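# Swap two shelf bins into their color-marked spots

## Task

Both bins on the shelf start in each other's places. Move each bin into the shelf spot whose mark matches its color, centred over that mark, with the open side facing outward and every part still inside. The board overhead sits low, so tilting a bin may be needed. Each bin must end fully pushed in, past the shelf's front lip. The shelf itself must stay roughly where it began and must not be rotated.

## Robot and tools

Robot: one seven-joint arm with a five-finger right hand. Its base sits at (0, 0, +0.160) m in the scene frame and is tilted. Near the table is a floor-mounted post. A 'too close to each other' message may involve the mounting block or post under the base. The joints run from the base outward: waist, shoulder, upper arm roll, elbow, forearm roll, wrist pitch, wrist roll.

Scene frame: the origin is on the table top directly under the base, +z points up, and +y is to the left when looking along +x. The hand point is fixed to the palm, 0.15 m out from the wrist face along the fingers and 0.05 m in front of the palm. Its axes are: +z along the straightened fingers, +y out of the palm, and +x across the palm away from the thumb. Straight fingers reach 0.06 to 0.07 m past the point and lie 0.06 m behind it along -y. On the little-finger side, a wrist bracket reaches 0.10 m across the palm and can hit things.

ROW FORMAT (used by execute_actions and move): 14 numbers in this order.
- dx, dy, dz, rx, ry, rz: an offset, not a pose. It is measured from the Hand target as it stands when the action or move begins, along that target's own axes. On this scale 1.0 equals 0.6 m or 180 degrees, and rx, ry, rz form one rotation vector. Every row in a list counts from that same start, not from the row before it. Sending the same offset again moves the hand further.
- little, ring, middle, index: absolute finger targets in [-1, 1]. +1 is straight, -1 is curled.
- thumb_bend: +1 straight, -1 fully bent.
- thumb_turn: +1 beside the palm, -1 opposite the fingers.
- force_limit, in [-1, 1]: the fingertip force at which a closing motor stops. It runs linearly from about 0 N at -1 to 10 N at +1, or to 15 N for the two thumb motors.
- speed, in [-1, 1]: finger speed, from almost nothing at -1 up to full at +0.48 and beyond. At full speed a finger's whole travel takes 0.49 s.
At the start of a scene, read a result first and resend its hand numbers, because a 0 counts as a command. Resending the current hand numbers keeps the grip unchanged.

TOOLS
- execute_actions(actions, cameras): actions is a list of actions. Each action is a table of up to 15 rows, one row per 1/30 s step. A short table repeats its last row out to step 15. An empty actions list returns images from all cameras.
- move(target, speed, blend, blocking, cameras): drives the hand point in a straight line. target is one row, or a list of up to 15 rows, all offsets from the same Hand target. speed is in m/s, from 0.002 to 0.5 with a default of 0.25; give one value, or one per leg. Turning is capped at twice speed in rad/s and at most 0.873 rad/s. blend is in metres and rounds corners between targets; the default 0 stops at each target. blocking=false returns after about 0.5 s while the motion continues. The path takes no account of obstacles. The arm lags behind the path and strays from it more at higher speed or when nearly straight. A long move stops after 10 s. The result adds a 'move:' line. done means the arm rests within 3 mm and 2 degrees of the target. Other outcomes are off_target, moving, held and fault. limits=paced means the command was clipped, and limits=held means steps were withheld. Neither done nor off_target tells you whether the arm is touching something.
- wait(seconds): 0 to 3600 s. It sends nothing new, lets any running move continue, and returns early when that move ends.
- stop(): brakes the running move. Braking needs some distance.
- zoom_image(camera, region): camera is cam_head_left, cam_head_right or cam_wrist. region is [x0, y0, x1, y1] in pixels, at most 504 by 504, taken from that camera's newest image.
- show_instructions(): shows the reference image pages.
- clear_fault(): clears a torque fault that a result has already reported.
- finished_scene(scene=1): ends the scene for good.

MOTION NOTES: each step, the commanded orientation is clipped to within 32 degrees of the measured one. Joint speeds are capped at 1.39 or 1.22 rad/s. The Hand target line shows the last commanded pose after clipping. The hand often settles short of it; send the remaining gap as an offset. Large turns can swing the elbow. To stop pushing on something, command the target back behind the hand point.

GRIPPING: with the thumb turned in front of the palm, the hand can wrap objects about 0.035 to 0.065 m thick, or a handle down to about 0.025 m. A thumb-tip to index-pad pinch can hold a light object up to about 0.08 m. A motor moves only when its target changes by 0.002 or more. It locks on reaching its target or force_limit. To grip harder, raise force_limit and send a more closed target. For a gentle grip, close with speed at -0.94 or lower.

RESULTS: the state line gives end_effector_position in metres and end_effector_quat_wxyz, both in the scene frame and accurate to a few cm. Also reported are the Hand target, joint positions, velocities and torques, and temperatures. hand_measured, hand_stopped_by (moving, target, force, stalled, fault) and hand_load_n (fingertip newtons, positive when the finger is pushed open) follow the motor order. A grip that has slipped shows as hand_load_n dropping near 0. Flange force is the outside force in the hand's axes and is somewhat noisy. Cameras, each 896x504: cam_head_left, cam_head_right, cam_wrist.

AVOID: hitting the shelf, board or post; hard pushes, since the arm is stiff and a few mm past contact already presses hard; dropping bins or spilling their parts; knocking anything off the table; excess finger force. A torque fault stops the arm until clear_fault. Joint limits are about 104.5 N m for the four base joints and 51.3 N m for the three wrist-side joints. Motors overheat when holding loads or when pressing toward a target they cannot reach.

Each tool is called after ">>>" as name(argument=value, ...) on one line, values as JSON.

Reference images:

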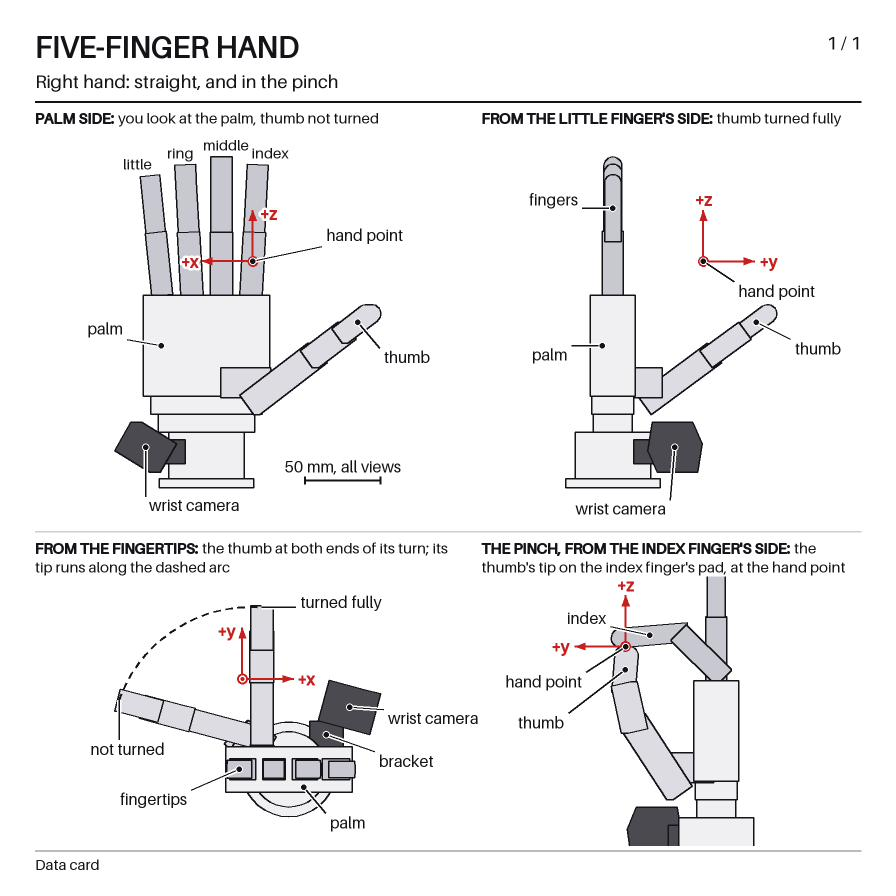

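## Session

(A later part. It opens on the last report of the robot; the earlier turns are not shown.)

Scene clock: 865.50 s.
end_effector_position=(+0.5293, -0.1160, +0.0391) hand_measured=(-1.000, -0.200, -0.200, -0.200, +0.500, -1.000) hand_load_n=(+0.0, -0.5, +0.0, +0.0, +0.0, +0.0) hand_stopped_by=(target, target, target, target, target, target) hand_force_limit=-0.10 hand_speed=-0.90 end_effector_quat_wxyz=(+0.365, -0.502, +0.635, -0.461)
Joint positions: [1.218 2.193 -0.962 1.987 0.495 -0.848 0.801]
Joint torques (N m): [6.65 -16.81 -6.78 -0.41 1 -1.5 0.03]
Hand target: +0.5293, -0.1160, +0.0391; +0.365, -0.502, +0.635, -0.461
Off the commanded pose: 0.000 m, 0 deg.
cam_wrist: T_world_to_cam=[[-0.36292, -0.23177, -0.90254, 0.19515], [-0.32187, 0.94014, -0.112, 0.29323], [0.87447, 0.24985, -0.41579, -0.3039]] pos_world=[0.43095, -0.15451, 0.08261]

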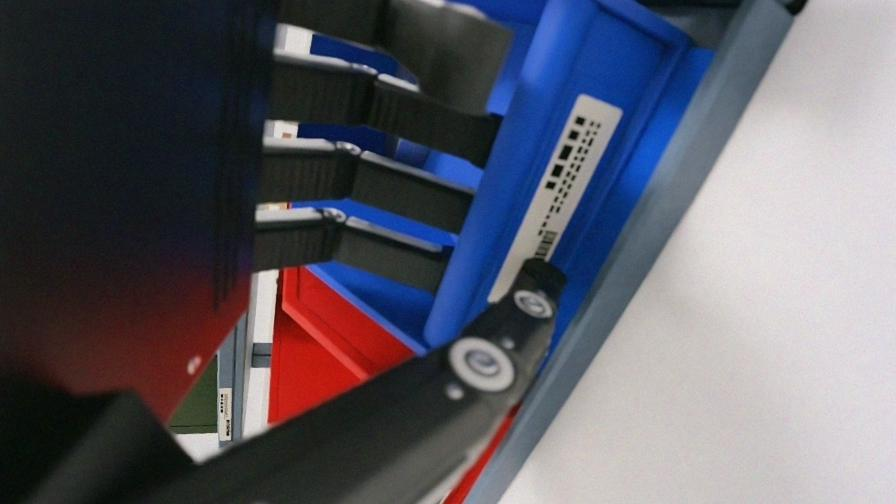

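>>> move(target=[[0,0,0,0,0,0,-1,0.9,0.9,0.9,0.5,-1,-0.1,-0.3],[0,0.00097,-0.0137,0,0,0,-1,0.9,0.9,0.9,0.5,-1,-0.1,-0.3],[0,-0.01384,-0.02205,0,0,0,-1,0.9,0.9,0.9,0.5,-1,-0.1,-0.3],[0,-0.0954,-0.0837,-0.122,0,0,-1,0.9,0.9,0.9,0.5,-1,-0.1,-0.3],[0,-0.204,-0.1324,-0.289,0,0,-1,0.9,0.9,0.9,0.5,-1,-0.1,-0.3]], speed=[0.04,0.04,0.04,0.12,0.2], blend=[0,0.002,0.003,0.02,0], cameras=["all"])

Scene clock: 874.77 s.
end_effector_position=(+0.4927, -0.1074, +0.1800) hand_measured=(-1.000, +0.900, +0.900, +0.900, +0.500, -1.000) hand_load_n=(+0.0, +0.0, +0.0, +0.0, +0.0, +0.0) hand_stopped_by=(target, target, target, target, target, target) hand_force_limit=-0.10 hand_speed=-0.30 end_effector_quat_wxyz=(+0.108, -0.611, +0.773, -0.136)
Joint positions: [0.872 1.333 -0.698 1.411 -0.129 0.673 0.461]
Joint torques (N m): [11.16 -16.13 0.15 -8.24 -0.48 -0.56 0.08]
Flange force (N): [-1.3 3.8 -0.1]
Hand target: +0.4927, -0.1074, +0.1800; +0.108, -0.611, +0.773, -0.136
Off the commanded pose: 0.000 m, 0 deg.
move: done
cam_wrist: T_world_to_cam=[[-0.94296, -0.09469, -0.31915, 0.50662], [-0.20978, 0.91342, 0.3488, 0.14802], [0.25848, 0.39586, -0.88118, 0.18756]] pos_world=[0.46029, -0.16148, 0.27533]

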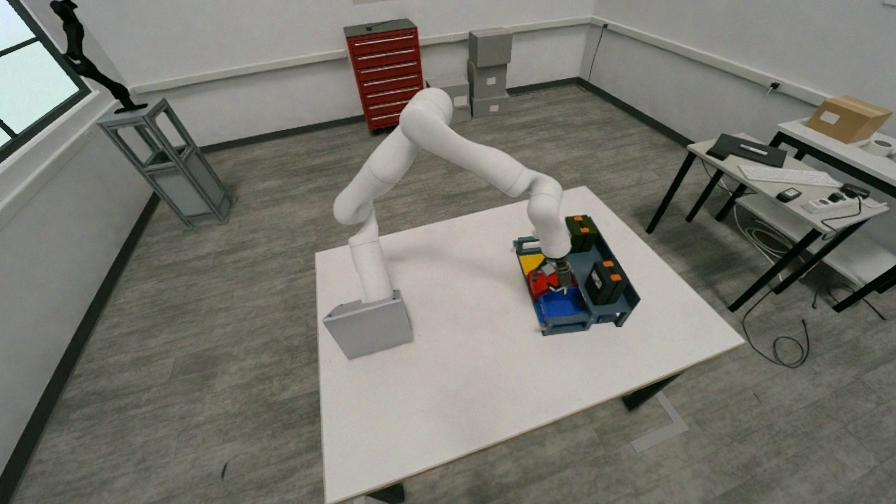

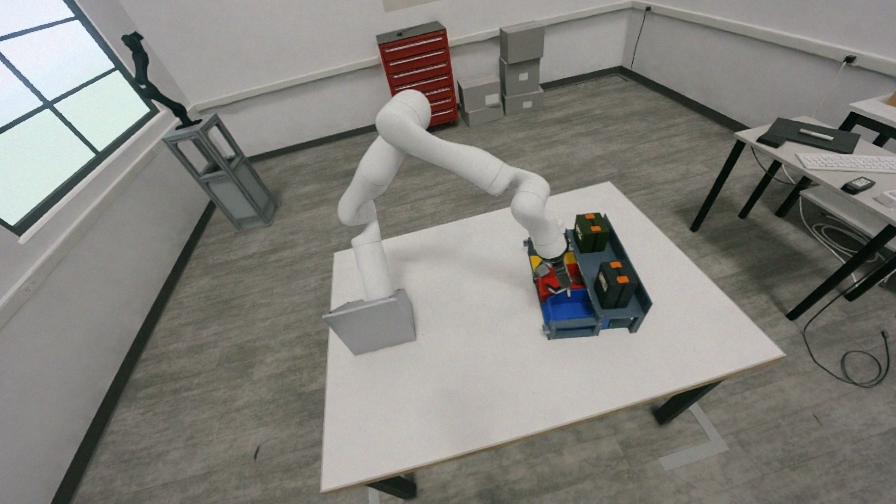

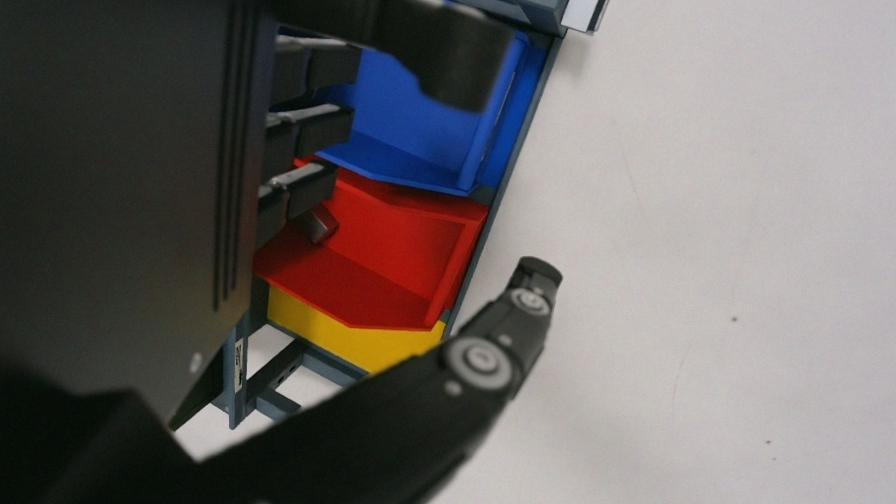

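>>> zoom_image(camera="cam_wrist", region=[240, 0, 640, 400])

>>> zoom_image(camera="cam_head_right", region=[520, 230, 640, 350])

Scaled by 1.260 from the camera's image (finer frame: 1280x720).

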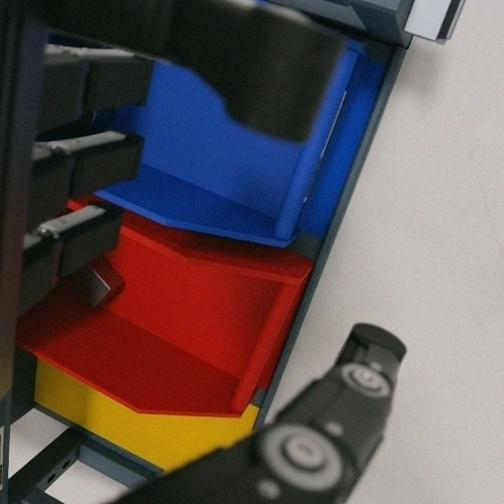

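Scaled by 4.200 from the camera's image (finer frame: 1280x720).

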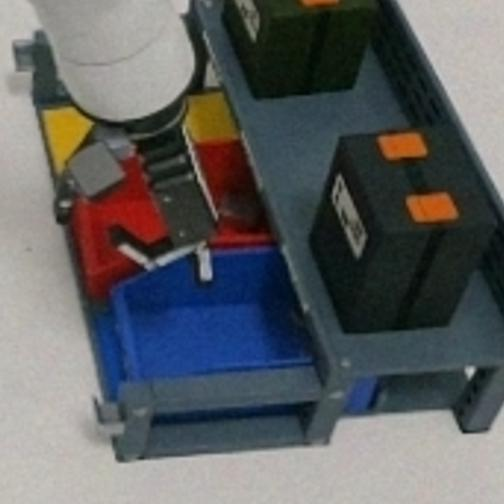

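>>> zoom_image(camera="cam_wrist", region=[400, 0, 600, 200])

>>> zoom_image(camera="cam_wrist", region=[380, 160, 560, 340])

Scaled by 2.520 from the camera's image (finer frame: 1280x720).

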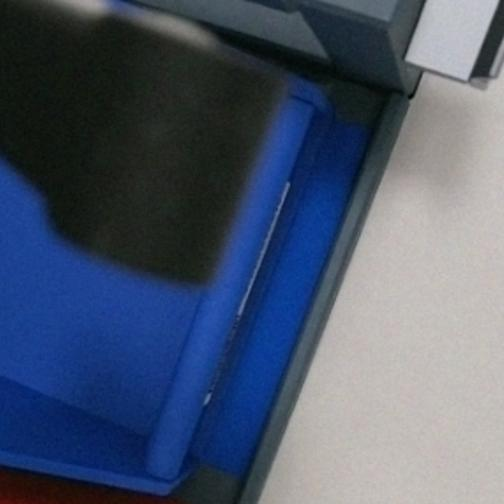

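Scaled by 2.800 from the camera's image (finer frame: 1280x720).

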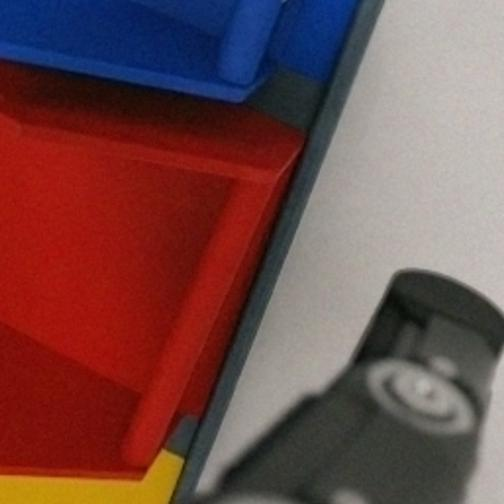

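>>> zoom_image(camera="cam_head_right", region=[540, 280, 610, 340])

>>> zoom_image(camera="cam_head_left", region=[525, 275, 595, 335])

Scaled by 7.200 from the camera's image (finer frame: 1280x720).

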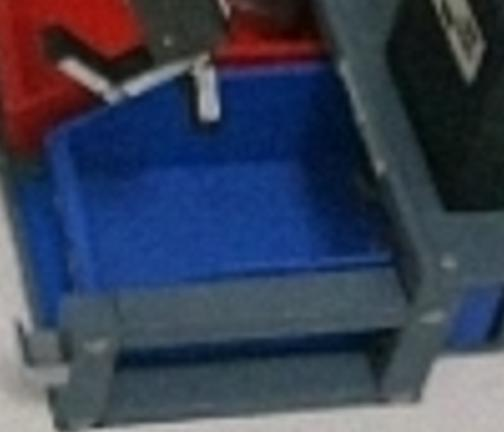

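Scaled by 7.200 from the camera's image (finer frame: 1280x720).

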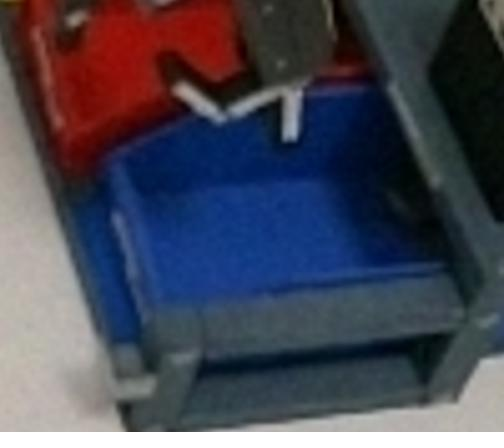

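>>> move(target=[[0.1,-0.0635,-0.0478,0,0,0,-1,0.9,0.9,0.9,0.5,-1,-0.1,-0.3]], speed=0.15, cameras=["all"])

Scene clock: 898.93 s.
end_effector_position=(+0.5042, -0.1718, +0.2200) hand_measured=(-1.000, +0.900, +0.900, +0.900, +0.500, -1.000) hand_load_n=(+0.0, +0.0, +0.0, +0.0, +0.0, +0.0) hand_stopped_by=(target, target, target, target, target, target) hand_force_limit=-0.10 hand_speed=-0.30 end_effector_quat_wxyz=(+0.108, -0.611, +0.772, -0.136)
Joint positions: [0.885 1.419 -0.667 1.137 -0.103 0.892 0.497]
Joint torques (N m): [11.28 -18.1 -0.01 -9.12 -0.53 -0.58 0.07]
Flange force (N): [-2.1 5.0 0.0]
Hand target: +0.5042, -0.1718, +0.2200; +0.108, -0.611, +0.772, -0.136
Off the commanded pose: 0.000 m, 0 deg.
move: done
cam_wrist: T_world_to_cam=[[-0.94297, -0.09482, -0.3191, 0.52406], [-0.20987, 0.9134, 0.34879, 0.19538], [0.25839, 0.39587, -0.88121, 0.24529]] pos_world=[0.47179, -0.22588, 0.31523]

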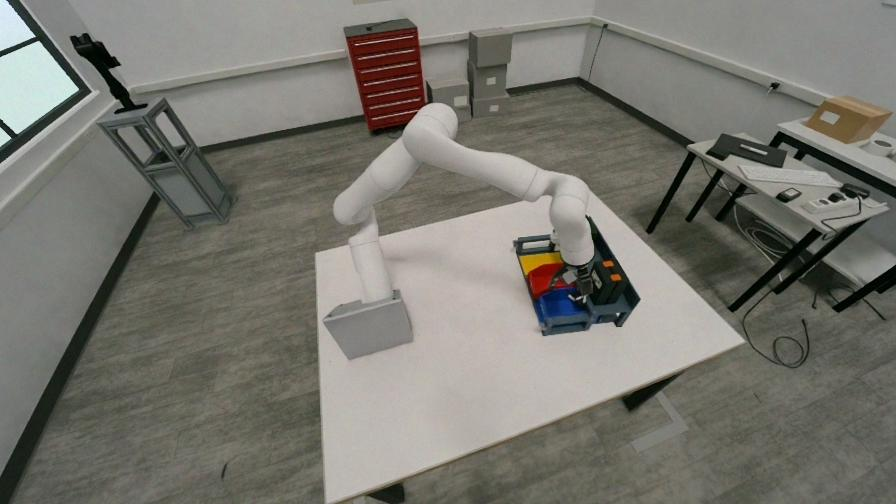

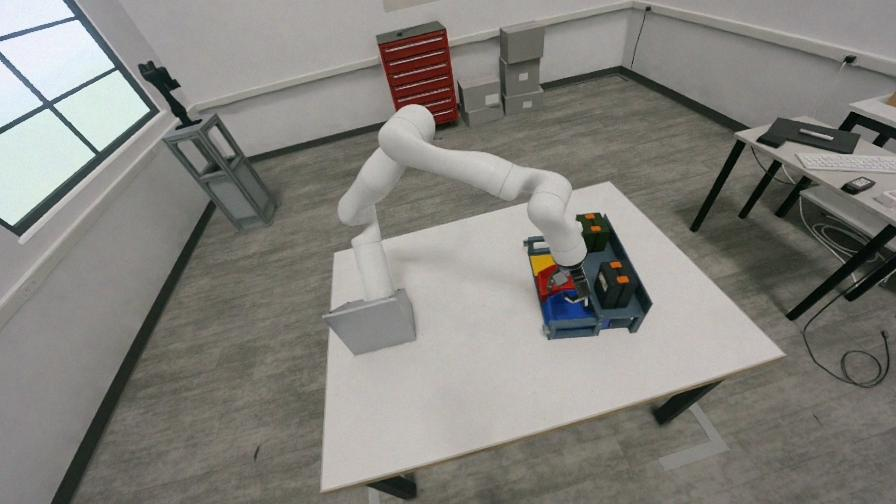

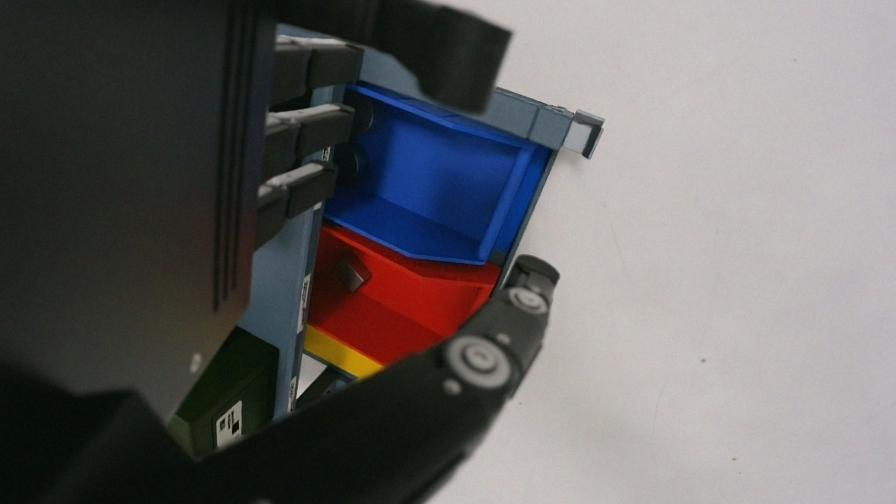

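>>> zoom_image(camera="cam_wrist", region=[300, 60, 620, 300])

>>> zoom_image(camera="cam_wrist", region=[460, 80, 620, 300])

Scaled by 1.575 from the camera's image (finer frame: 1280x720).

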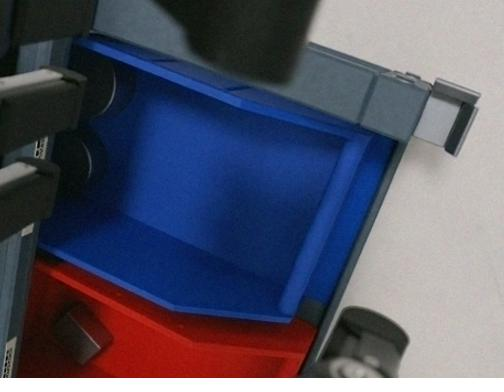

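Scaled by 2.291 from the camera's image (finer frame: 1280x720).

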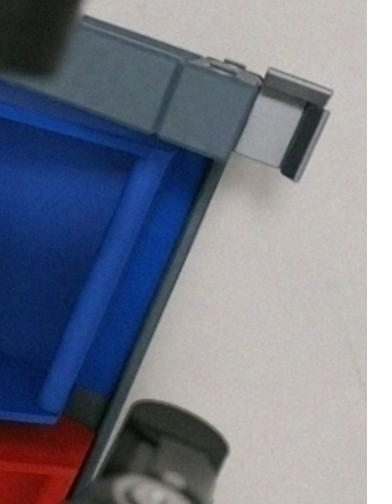

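>>> zoom_image(camera="cam_head_right", region=[520, 240, 610, 340])

>>> zoom_image(camera="cam_head_left", region=[510, 240, 600, 340])

Scaled by 5.040 from the camera's image (finer frame: 1280x720).

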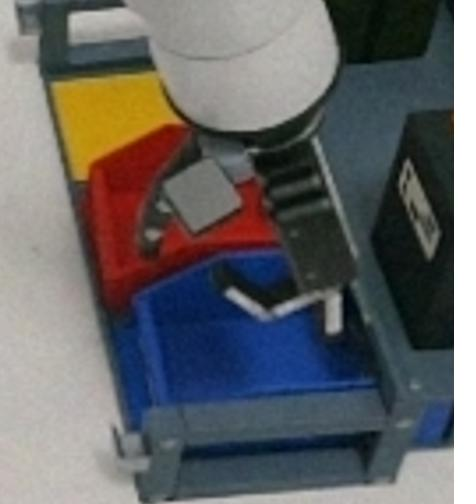

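Scaled by 5.040 from the camera's image (finer frame: 1280x720).

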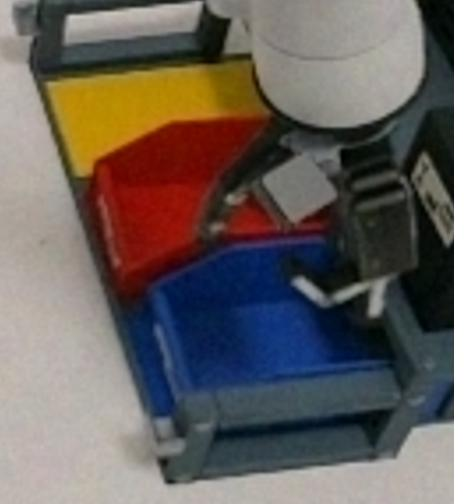

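>>> zoom_image(camera="cam_wrist", region=[470, 130, 570, 200])

>>> zoom_image(camera="cam_wrist", region=[450, 200, 550, 270])

>>> zoom_image(camera="cam_wrist", region=[340, 70, 480, 150])

Scaled by 5.040 from the camera's image (finer frame: 1280x720).

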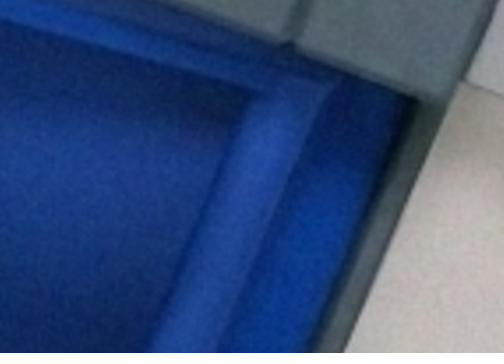

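Scaled by 5.040 from the camera's image (finer frame: 1280x720).

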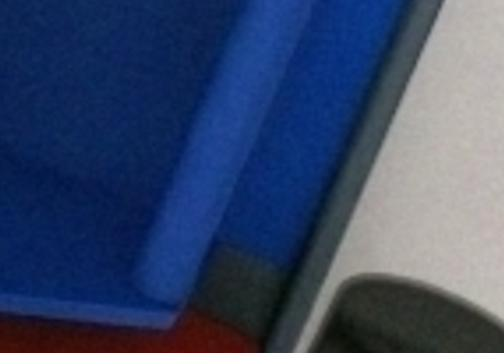

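Scaled by 3.600 from the camera's image (finer frame: 1280x720).

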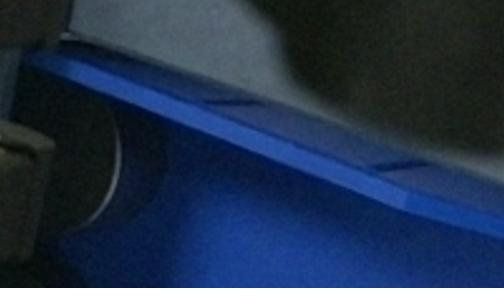

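>>> move(target=[[-0.09,0.035,0.02,0,0,0,-1,0.9,0.9,0.9,0.9,-1,-0.1,-0.3]], speed=0.15, cameras=["cam_wrist"])

Scene clock: 930.13 s.
end_effector_position=(+0.5014, -0.1156, +0.2015) hand_measured=(-1.000, +0.900, +0.900, +0.900, +0.900, -1.000) hand_load_n=(+0.0, +0.0, +0.0, +0.0, +0.0, +0.0) hand_stopped_by=(target, target, target, target, target, target) hand_force_limit=-0.10 hand_speed=-0.30 end_effector_quat_wxyz=(+0.108, -0.611, +0.773, -0.136)
Joint positions: [0.872 1.33 -0.693 1.335 -0.126 0.75 0.454]
Joint torques (N m): [11.18 -16.36 0.24 -8.63 -0.49 -0.58 0.1]
Flange force (N): [-1.4 4.4 -0.2]
Hand target: +0.5014, -0.1156, +0.2015; +0.108, -0.611, +0.773, -0.136
Off the commanded pose: 0.000 m, 0 deg.
move: done
cam_wrist: T_world_to_cam=[[-0.94296, -0.09469, -0.31915, 0.5209], [-0.20978, 0.91342, 0.3488, 0.14993], [0.25848, 0.39586, -0.88118, 0.20754]] pos_world=[0.46899, -0.16978, 0.29683]

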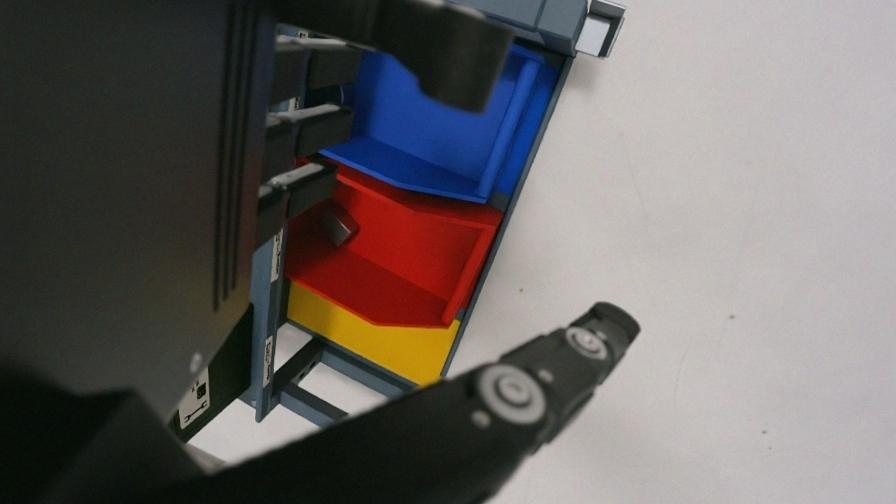

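>>> zoom_image(camera="cam_wrist", region=[440, 170, 540, 240])

>>> zoom_image(camera="cam_wrist", region=[400, 270, 500, 340])

>>> zoom_image(camera="cam_wrist", region=[270, 140, 410, 240])

>>> zoom_image(camera="cam_wrist", region=[270, 240, 410, 340])

>>> zoom_image(camera="cam_wrist", region=[500, 20, 600, 90])

Scaled by 5.040 from the camera's image (finer frame: 1280x720).

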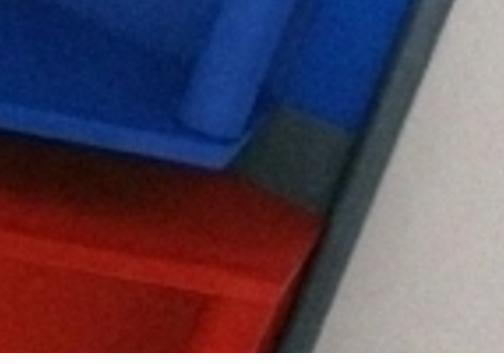

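Scaled by 5.040 from the camera's image (finer frame: 1280x720).

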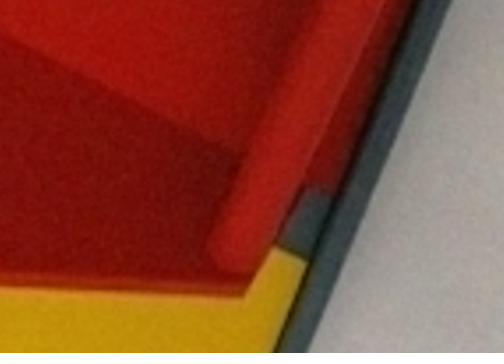

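Scaled by 3.600 from the camera's image (finer frame: 1280x720).

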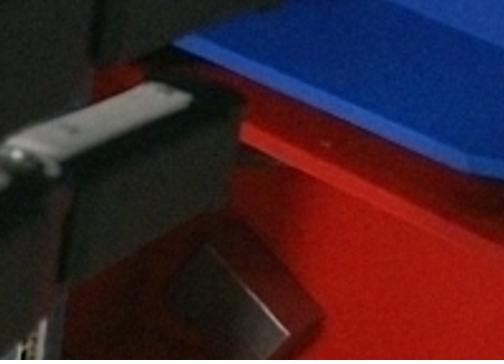

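Scaled by 3.600 from the camera's image (finer frame: 1280x720).

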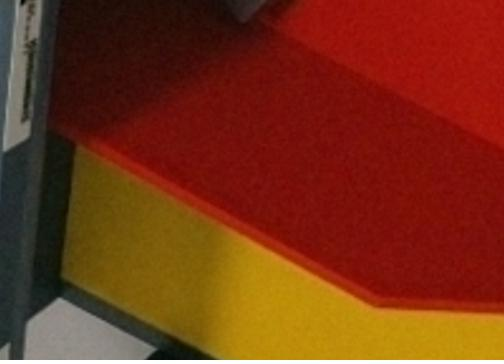

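Scaled by 5.040 from the camera's image (finer frame: 1280x720).

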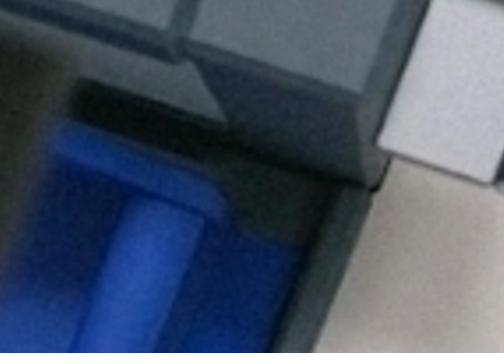

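>>> move(target=[[-0.0867,0.193,0.0211,0,0,0,-1,-1,-1,1,0.9,-1,-0.1,0.2]], speed=0.15, cameras=["all"])

Scene clock: 952.47 s.
end_effector_position=(+0.4117, -0.0409, +0.1502) hand_measured=(-1.000, -1.000, -1.000, +1.000, +0.900, -1.000) hand_load_n=(+0.0, +0.0, +0.0, +0.0, +0.0, +0.0) hand_stopped_by=(target, target, target, target, target, target) hand_force_limit=-0.10 hand_speed=0.20 end_effector_quat_wxyz=(+0.108, -0.611, +0.772, -0.136)
Joint positions: [0.969 1.228 -0.754 1.83 -0.15 0.393 0.483]
Joint torques (N m): [8.98 -12.98 -0.03 -6.72 -0.43 -0.56 0.08]
Flange force (N): [-0.7 3.3 -0.2]
Hand target: +0.4116, -0.0409, +0.1502; +0.108, -0.611, +0.772, -0.136
Off the commanded pose: 0.000 m, 0 deg.
move: done
cam_wrist: T_world_to_cam=[[-0.94296, -0.09485, -0.31911, 0.42686], [-0.2099, 0.91339, 0.34878, 0.08083], [0.25839, 0.39587, -0.8812, 0.15593]] pos_world=[0.37919, -0.09508, 0.24543]

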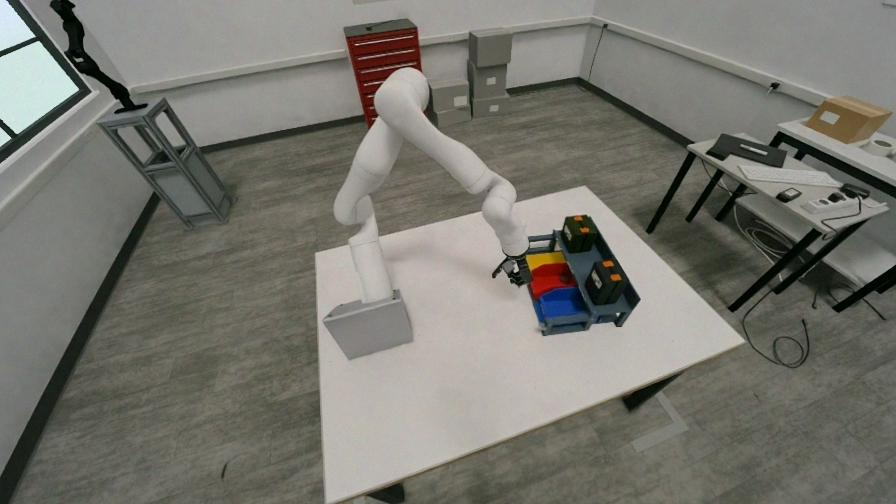

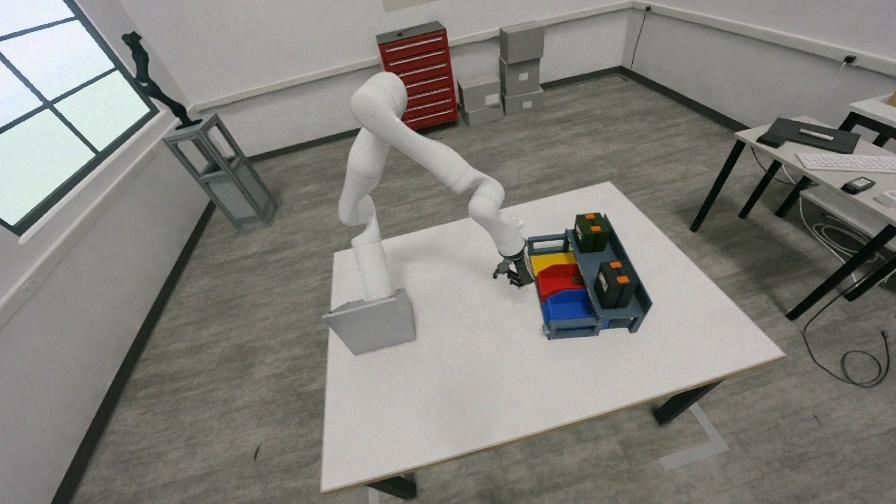

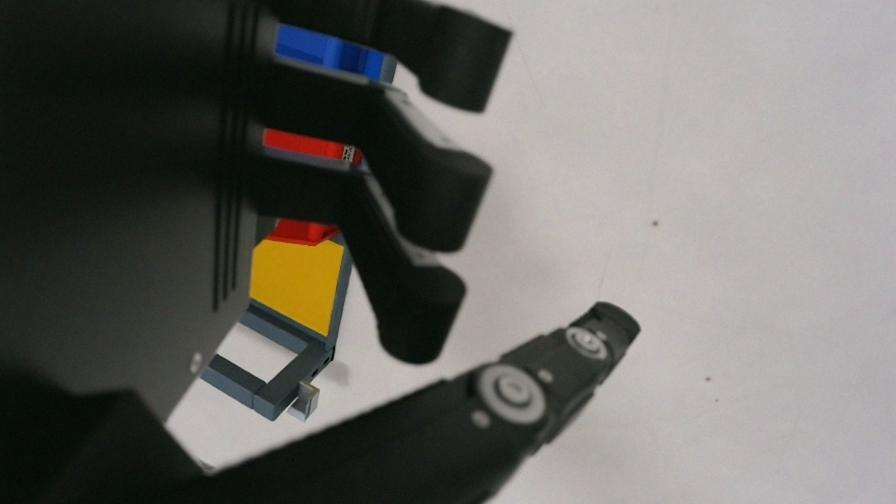

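>>> zoom_image(camera="cam_head_right", region=[530, 245, 610, 335])

>>> zoom_image(camera="cam_head_left", region=[515, 245, 595, 335])

Scaled by 5.600 from the camera's image (finer frame: 1280x720).

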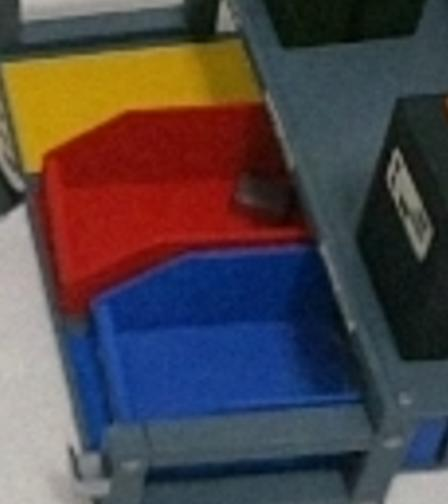

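Scaled by 5.600 from the camera's image (finer frame: 1280x720).

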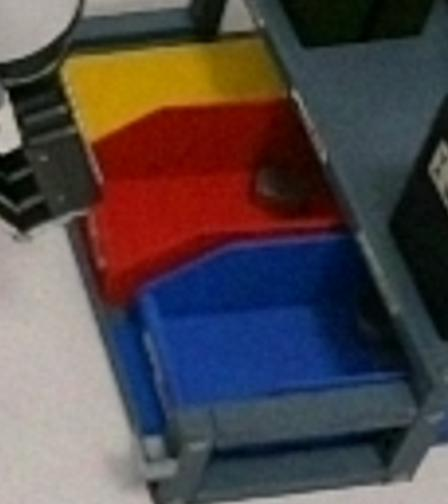

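>>> move(target=[[0.0033,0.043,0.1426,0,0,0,-1,-1,-1,1,0.9,-1,-0.1,0.2]], speed=0.1, cameras=["all"])

>>> zoom_image(camera="cam_head_left", region=[485, 235, 595, 335])

Scene clock: 956.17 s.
end_effector_position=(+0.4160, -0.0439, +0.0610) hand_measured=(-1.000, -1.000, -1.000, +1.000, +0.900, -1.000) hand_load_n=(+0.0, +0.0, +0.0, +0.0, +0.0, +0.0) hand_stopped_by=(target, target, target, target, target, target) hand_force_limit=-0.10 hand_speed=0.20 end_effector_quat_wxyz=(+0.108, -0.611, +0.773, -0.136)
Joint positions: [0.865 1.39 -0.744 1.86 -0.139 0.173 0.504]
Joint torques (N m): [9.73 -14.29 -0.34 -5.33 -0.31 -0.6 0.11]
Flange force (N): [-0.9 3.1 -1.1]
Hand target: +0.4160, -0.0439, +0.0609; +0.108, -0.611, +0.773, -0.136
Off the commanded pose: 0.000 m, 0 deg.
move: done
cam_wrist: T_world_to_cam=[[-0.94299, -0.09473, -0.31906, 0.40228], [-0.20978, 0.91341, 0.34882, 0.11556], [0.25839, 0.39587, -0.88121, 0.07738]] pos_world=[0.38359, -0.09808, 0.15623]

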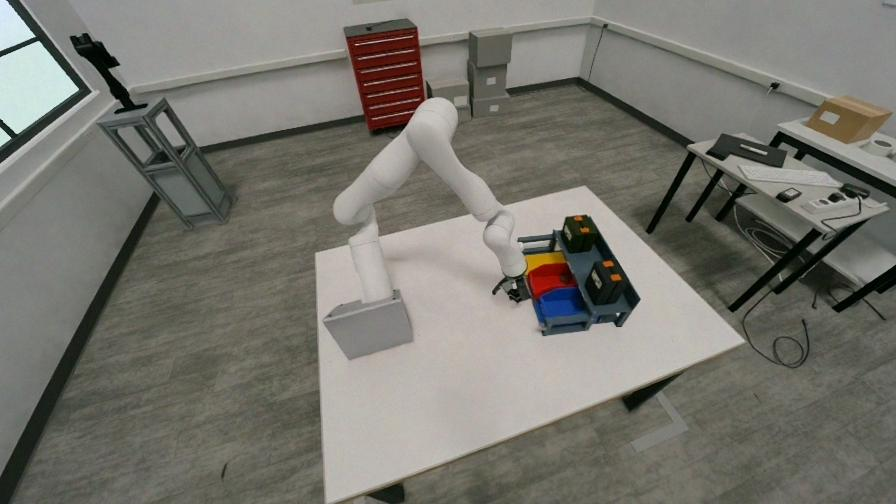

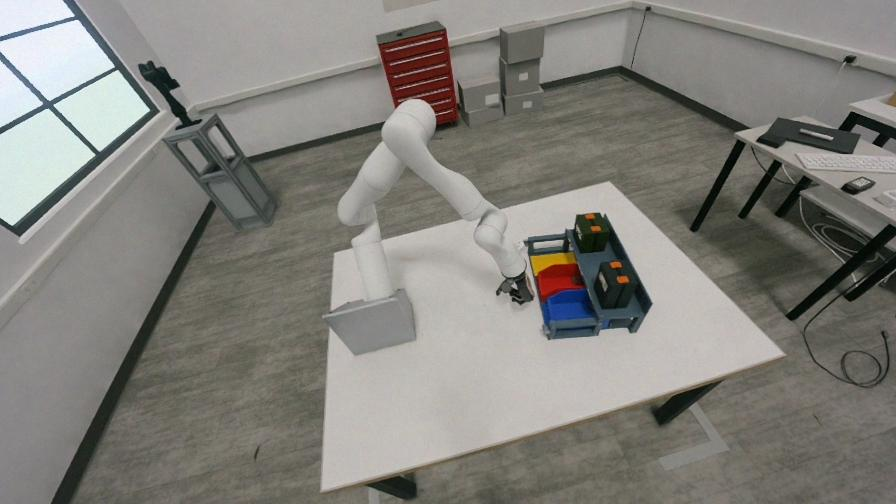

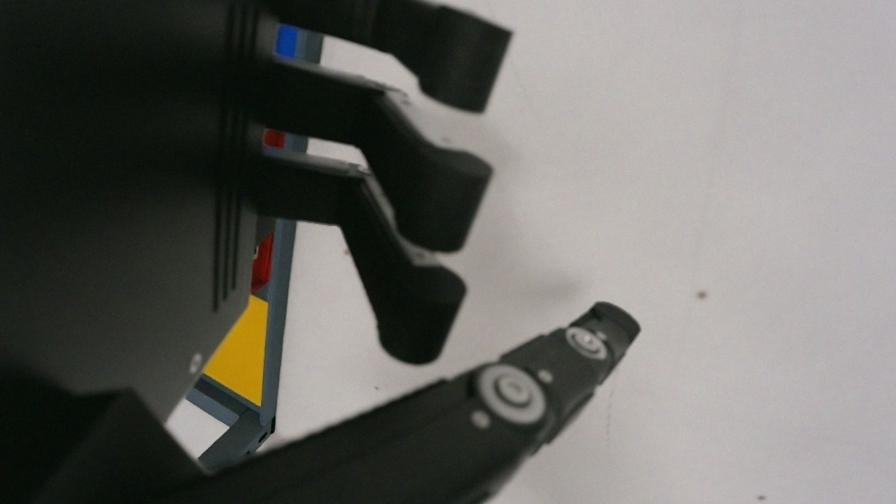

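Scaled by 4.582 from the camera's image (finer frame: 1280x720).

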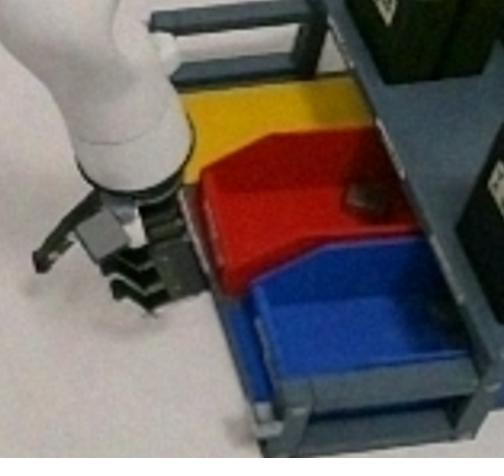

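>>> move(target=[[0,-0.0282,0.01026,0,0,0,-1,-1,-1,1,0.9,-1,-0.1,0.2]], speed=0.03, cameras=["cam_wrist"])

Scene clock: 958.47 s.
end_effector_position=(+0.4335, -0.0481, +0.0609) hand_measured=(-1.000, -1.000, -1.000, +1.000, +0.900, -1.000) hand_load_n=(+0.0, +0.0, +0.0, +0.0, +0.0, +0.0) hand_stopped_by=(target, target, target, target, target, target) hand_force_limit=-0.10 hand_speed=0.20 end_effector_quat_wxyz=(+0.108, -0.611, +0.772, -0.136)
Joint positions: [0.837 1.395 -0.74 1.802 -0.145 0.21 0.493]
Joint torques (N m): [10.23 -14.68 -0.14 -5.75 -0.33 -0.55 0.08]
Flange force (N): [-1.2 3.8 -1.0]
Hand target: +0.4335, -0.0481, +0.0609; +0.108, -0.611, +0.772, -0.136
Off the commanded pose: 0.000 m, 0 deg.
move: done
cam_wrist: T_world_to_cam=[[-0.94296, -0.09469, -0.31915, 0.4184], [-0.20978, 0.91342, 0.3488, 0.12298], [0.25848, 0.39586, -0.88118, 0.07444]] pos_world=[0.40109, -0.10218, 0.15623]

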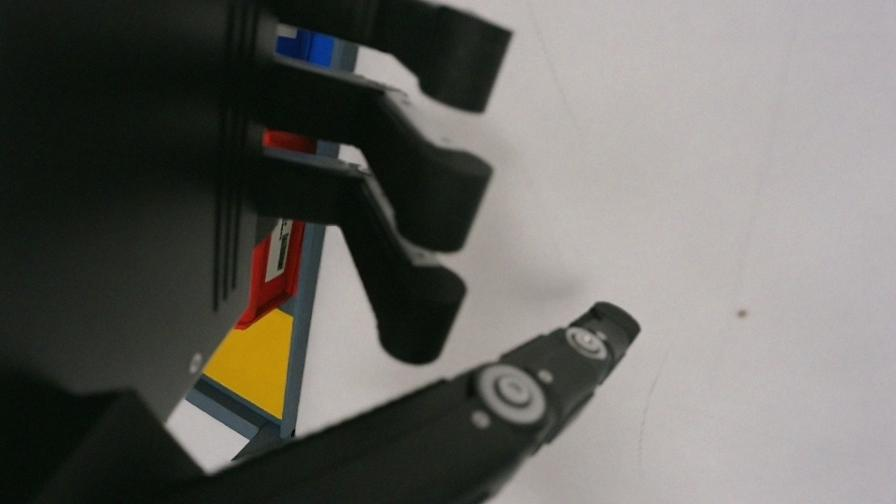

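>>> move(target=[[0,-0.00627,0.00228,0,0,0,-1,-1,-1,1,0.9,-1,-0.1,0.2]], speed=0.02, cameras=["cam_wrist"])

Scene clock: 959.60 s.
end_effector_position=(+0.4374, -0.0490, +0.0609) hand_measured=(-1.000, -1.000, -1.000, +1.000, +0.900, -1.000) hand_load_n=(+0.0, +0.0, +0.0, -0.5, +0.0, +0.0) hand_stopped_by=(target, target, target, target, target, target) hand_force_limit=-0.10 hand_speed=0.20 end_effector_quat_wxyz=(+0.108, -0.611, +0.773, -0.136)
Joint positions: [0.831 1.396 -0.739 1.789 -0.146 0.218 0.49]
Joint torques (N m): [10.29 -14.94 -0.25 -5.91 -0.38 -0.61 0.07]
Flange force (N): [-0.8 4.1 -0.9]
Hand target: +0.4374, -0.0490, +0.0609; +0.108, -0.611, +0.773, -0.136
Off the commanded pose: 0.000 m, 0 deg.
move: done
cam_wrist: T_world_to_cam=[[-0.94296, -0.09469, -0.31915, 0.42199], [-0.20978, 0.91342, 0.3488, 0.12462], [0.25848, 0.39586, -0.88118, 0.07379]] pos_world=[0.40499, -0.10308, 0.15623]

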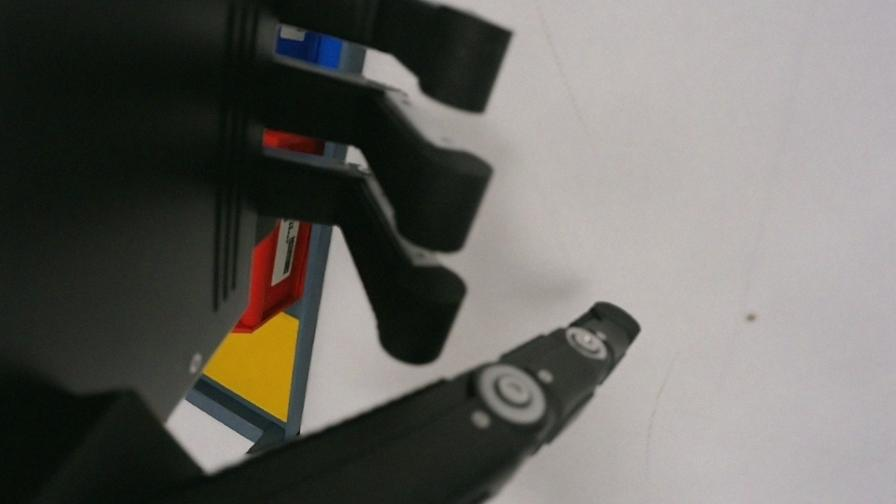

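>>> execute_actions(actions=[], cameras=["cam_head_left", "cam_head_right"])

>>> zoom_image(camera="cam_head_left", region=[505, 250, 595, 330])

>>> zoom_image(camera="cam_head_right", region=[505, 250, 595, 330])

Scene clock: 960.50 s.
end_effector_position=(+0.4374, -0.0490, +0.0609) hand_measured=(-1.000, -1.000, -1.000, +1.000, +0.900, -1.000) hand_load_n=(+0.0, +0.0, +0.0, -0.5, +0.0, +0.0) hand_stopped_by=(target, target, target, target, target, target) hand_force_limit=-0.10 hand_speed=0.20 end_effector_quat_wxyz=(+0.108, -0.611, +0.773, -0.136)
Joint positions: [0.831 1.396 -0.739 1.789 -0.146 0.218 0.49]
Joint velocities: within noise
Joint torques (N m): [10.33 -14.91 -0.3 -5.86 -0.36 -0.67 0.04]
Motor temperatures (°C): [40 42 39 35 39 44 51]
Flange force (N): [-0.7 3.7 -1.0]
Hand target: +0.4374, -0.0490, +0.0609; +0.108, -0.611, +0.773, -0.136
Off the commanded pose: 0.000 m, 0 deg.
Images, in order (width x height): cam_head_left 896x504, cam_head_right 896x504.

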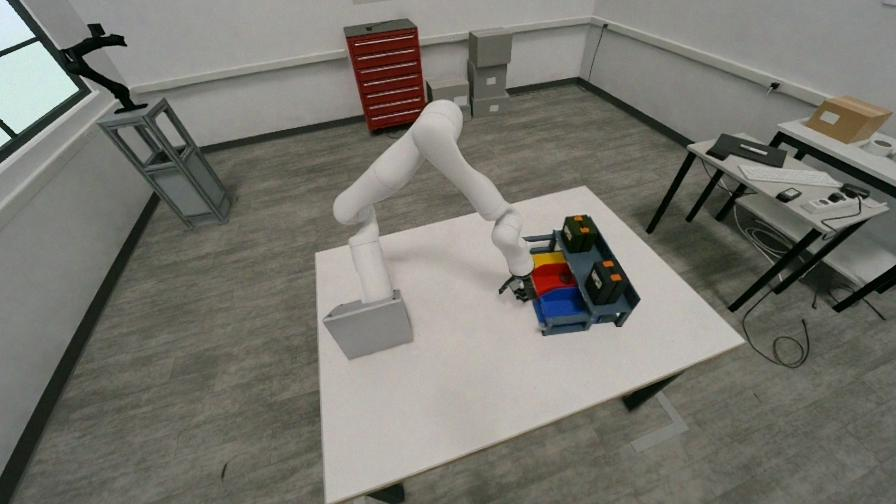

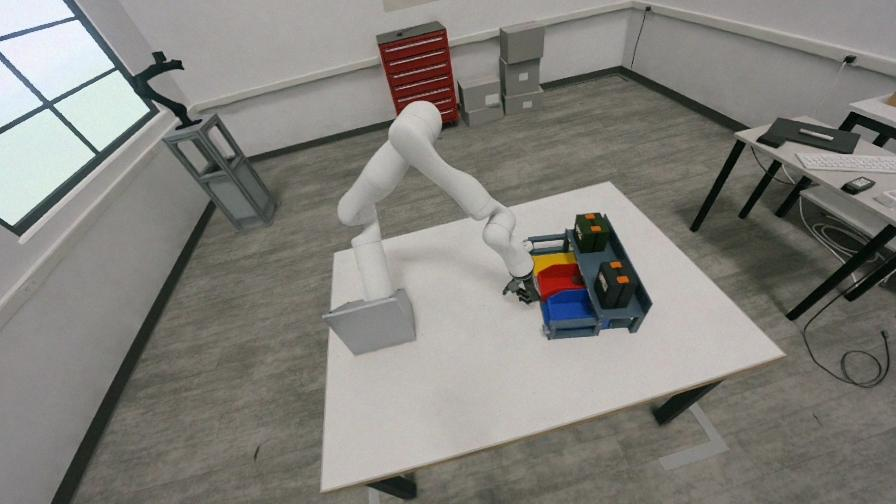

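Scaled by 5.600 from the camera's image (finer frame: 1280x720).

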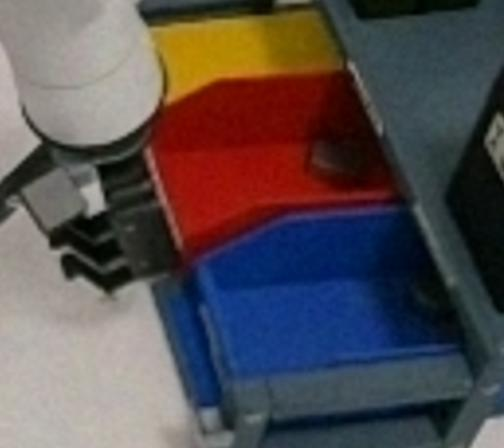

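Scaled by 5.600 from the camera's image (finer frame: 1280x720).

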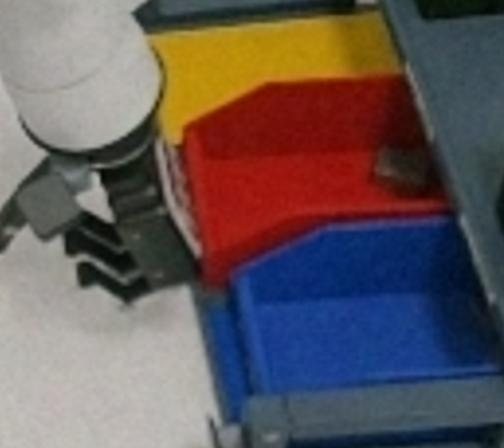

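>>> move(target=[[0,-0.00627,0.00228,0,0,0,-1,-1,-1,1,0.9,-1,-0.1,0.2]], speed=0.02, cameras=["cam_wrist"])

Scene clock: 962.03 s.
end_effector_position=(+0.4413, -0.0499, +0.0609) hand_measured=(-1.000, -1.000, -1.000, +1.000, +0.900, -1.000) hand_load_n=(+0.0, +0.0, +0.0, -1.5, +0.0, +0.0) hand_stopped_by=(target, target, target, target, target, target) hand_force_limit=-0.10 hand_speed=0.20 end_effector_quat_wxyz=(+0.108, -0.611, +0.773, -0.136)
Joint positions: [0.825 1.398 -0.738 1.775 -0.148 0.226 0.488]
Joint torques (N m): [10.5 -15.31 -0.66 -6.37 -0.41 -0.86 0.07]
Flange force (N): [-0.5 4.6 -1.0]
Hand target: +0.4413, -0.0499, +0.0609; +0.108, -0.611, +0.773, -0.136
Off the commanded pose: 0.000 m, 0 deg.
move: done
cam_wrist: T_world_to_cam=[[-0.94296, -0.09469, -0.31915, 0.42558], [-0.20978, 0.91342, 0.3488, 0.12635], [0.25848, 0.39586, -0.88118, 0.07317]] pos_world=[0.40889, -0.10408, 0.15623]

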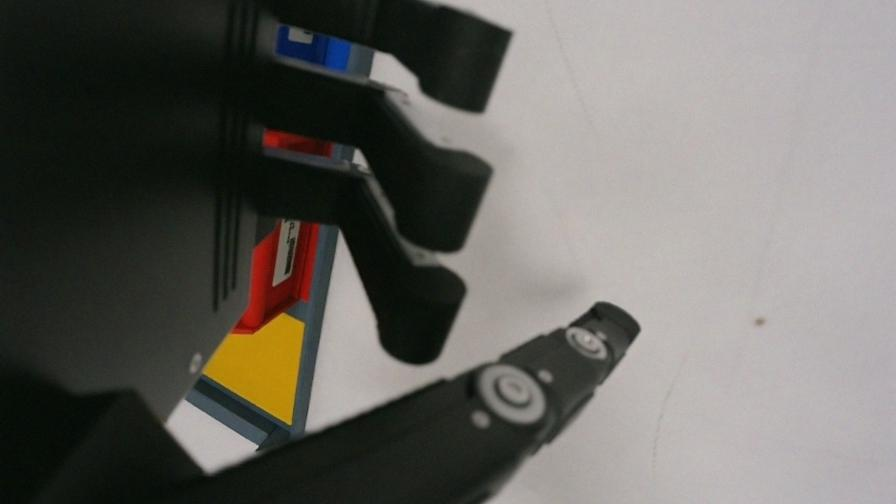

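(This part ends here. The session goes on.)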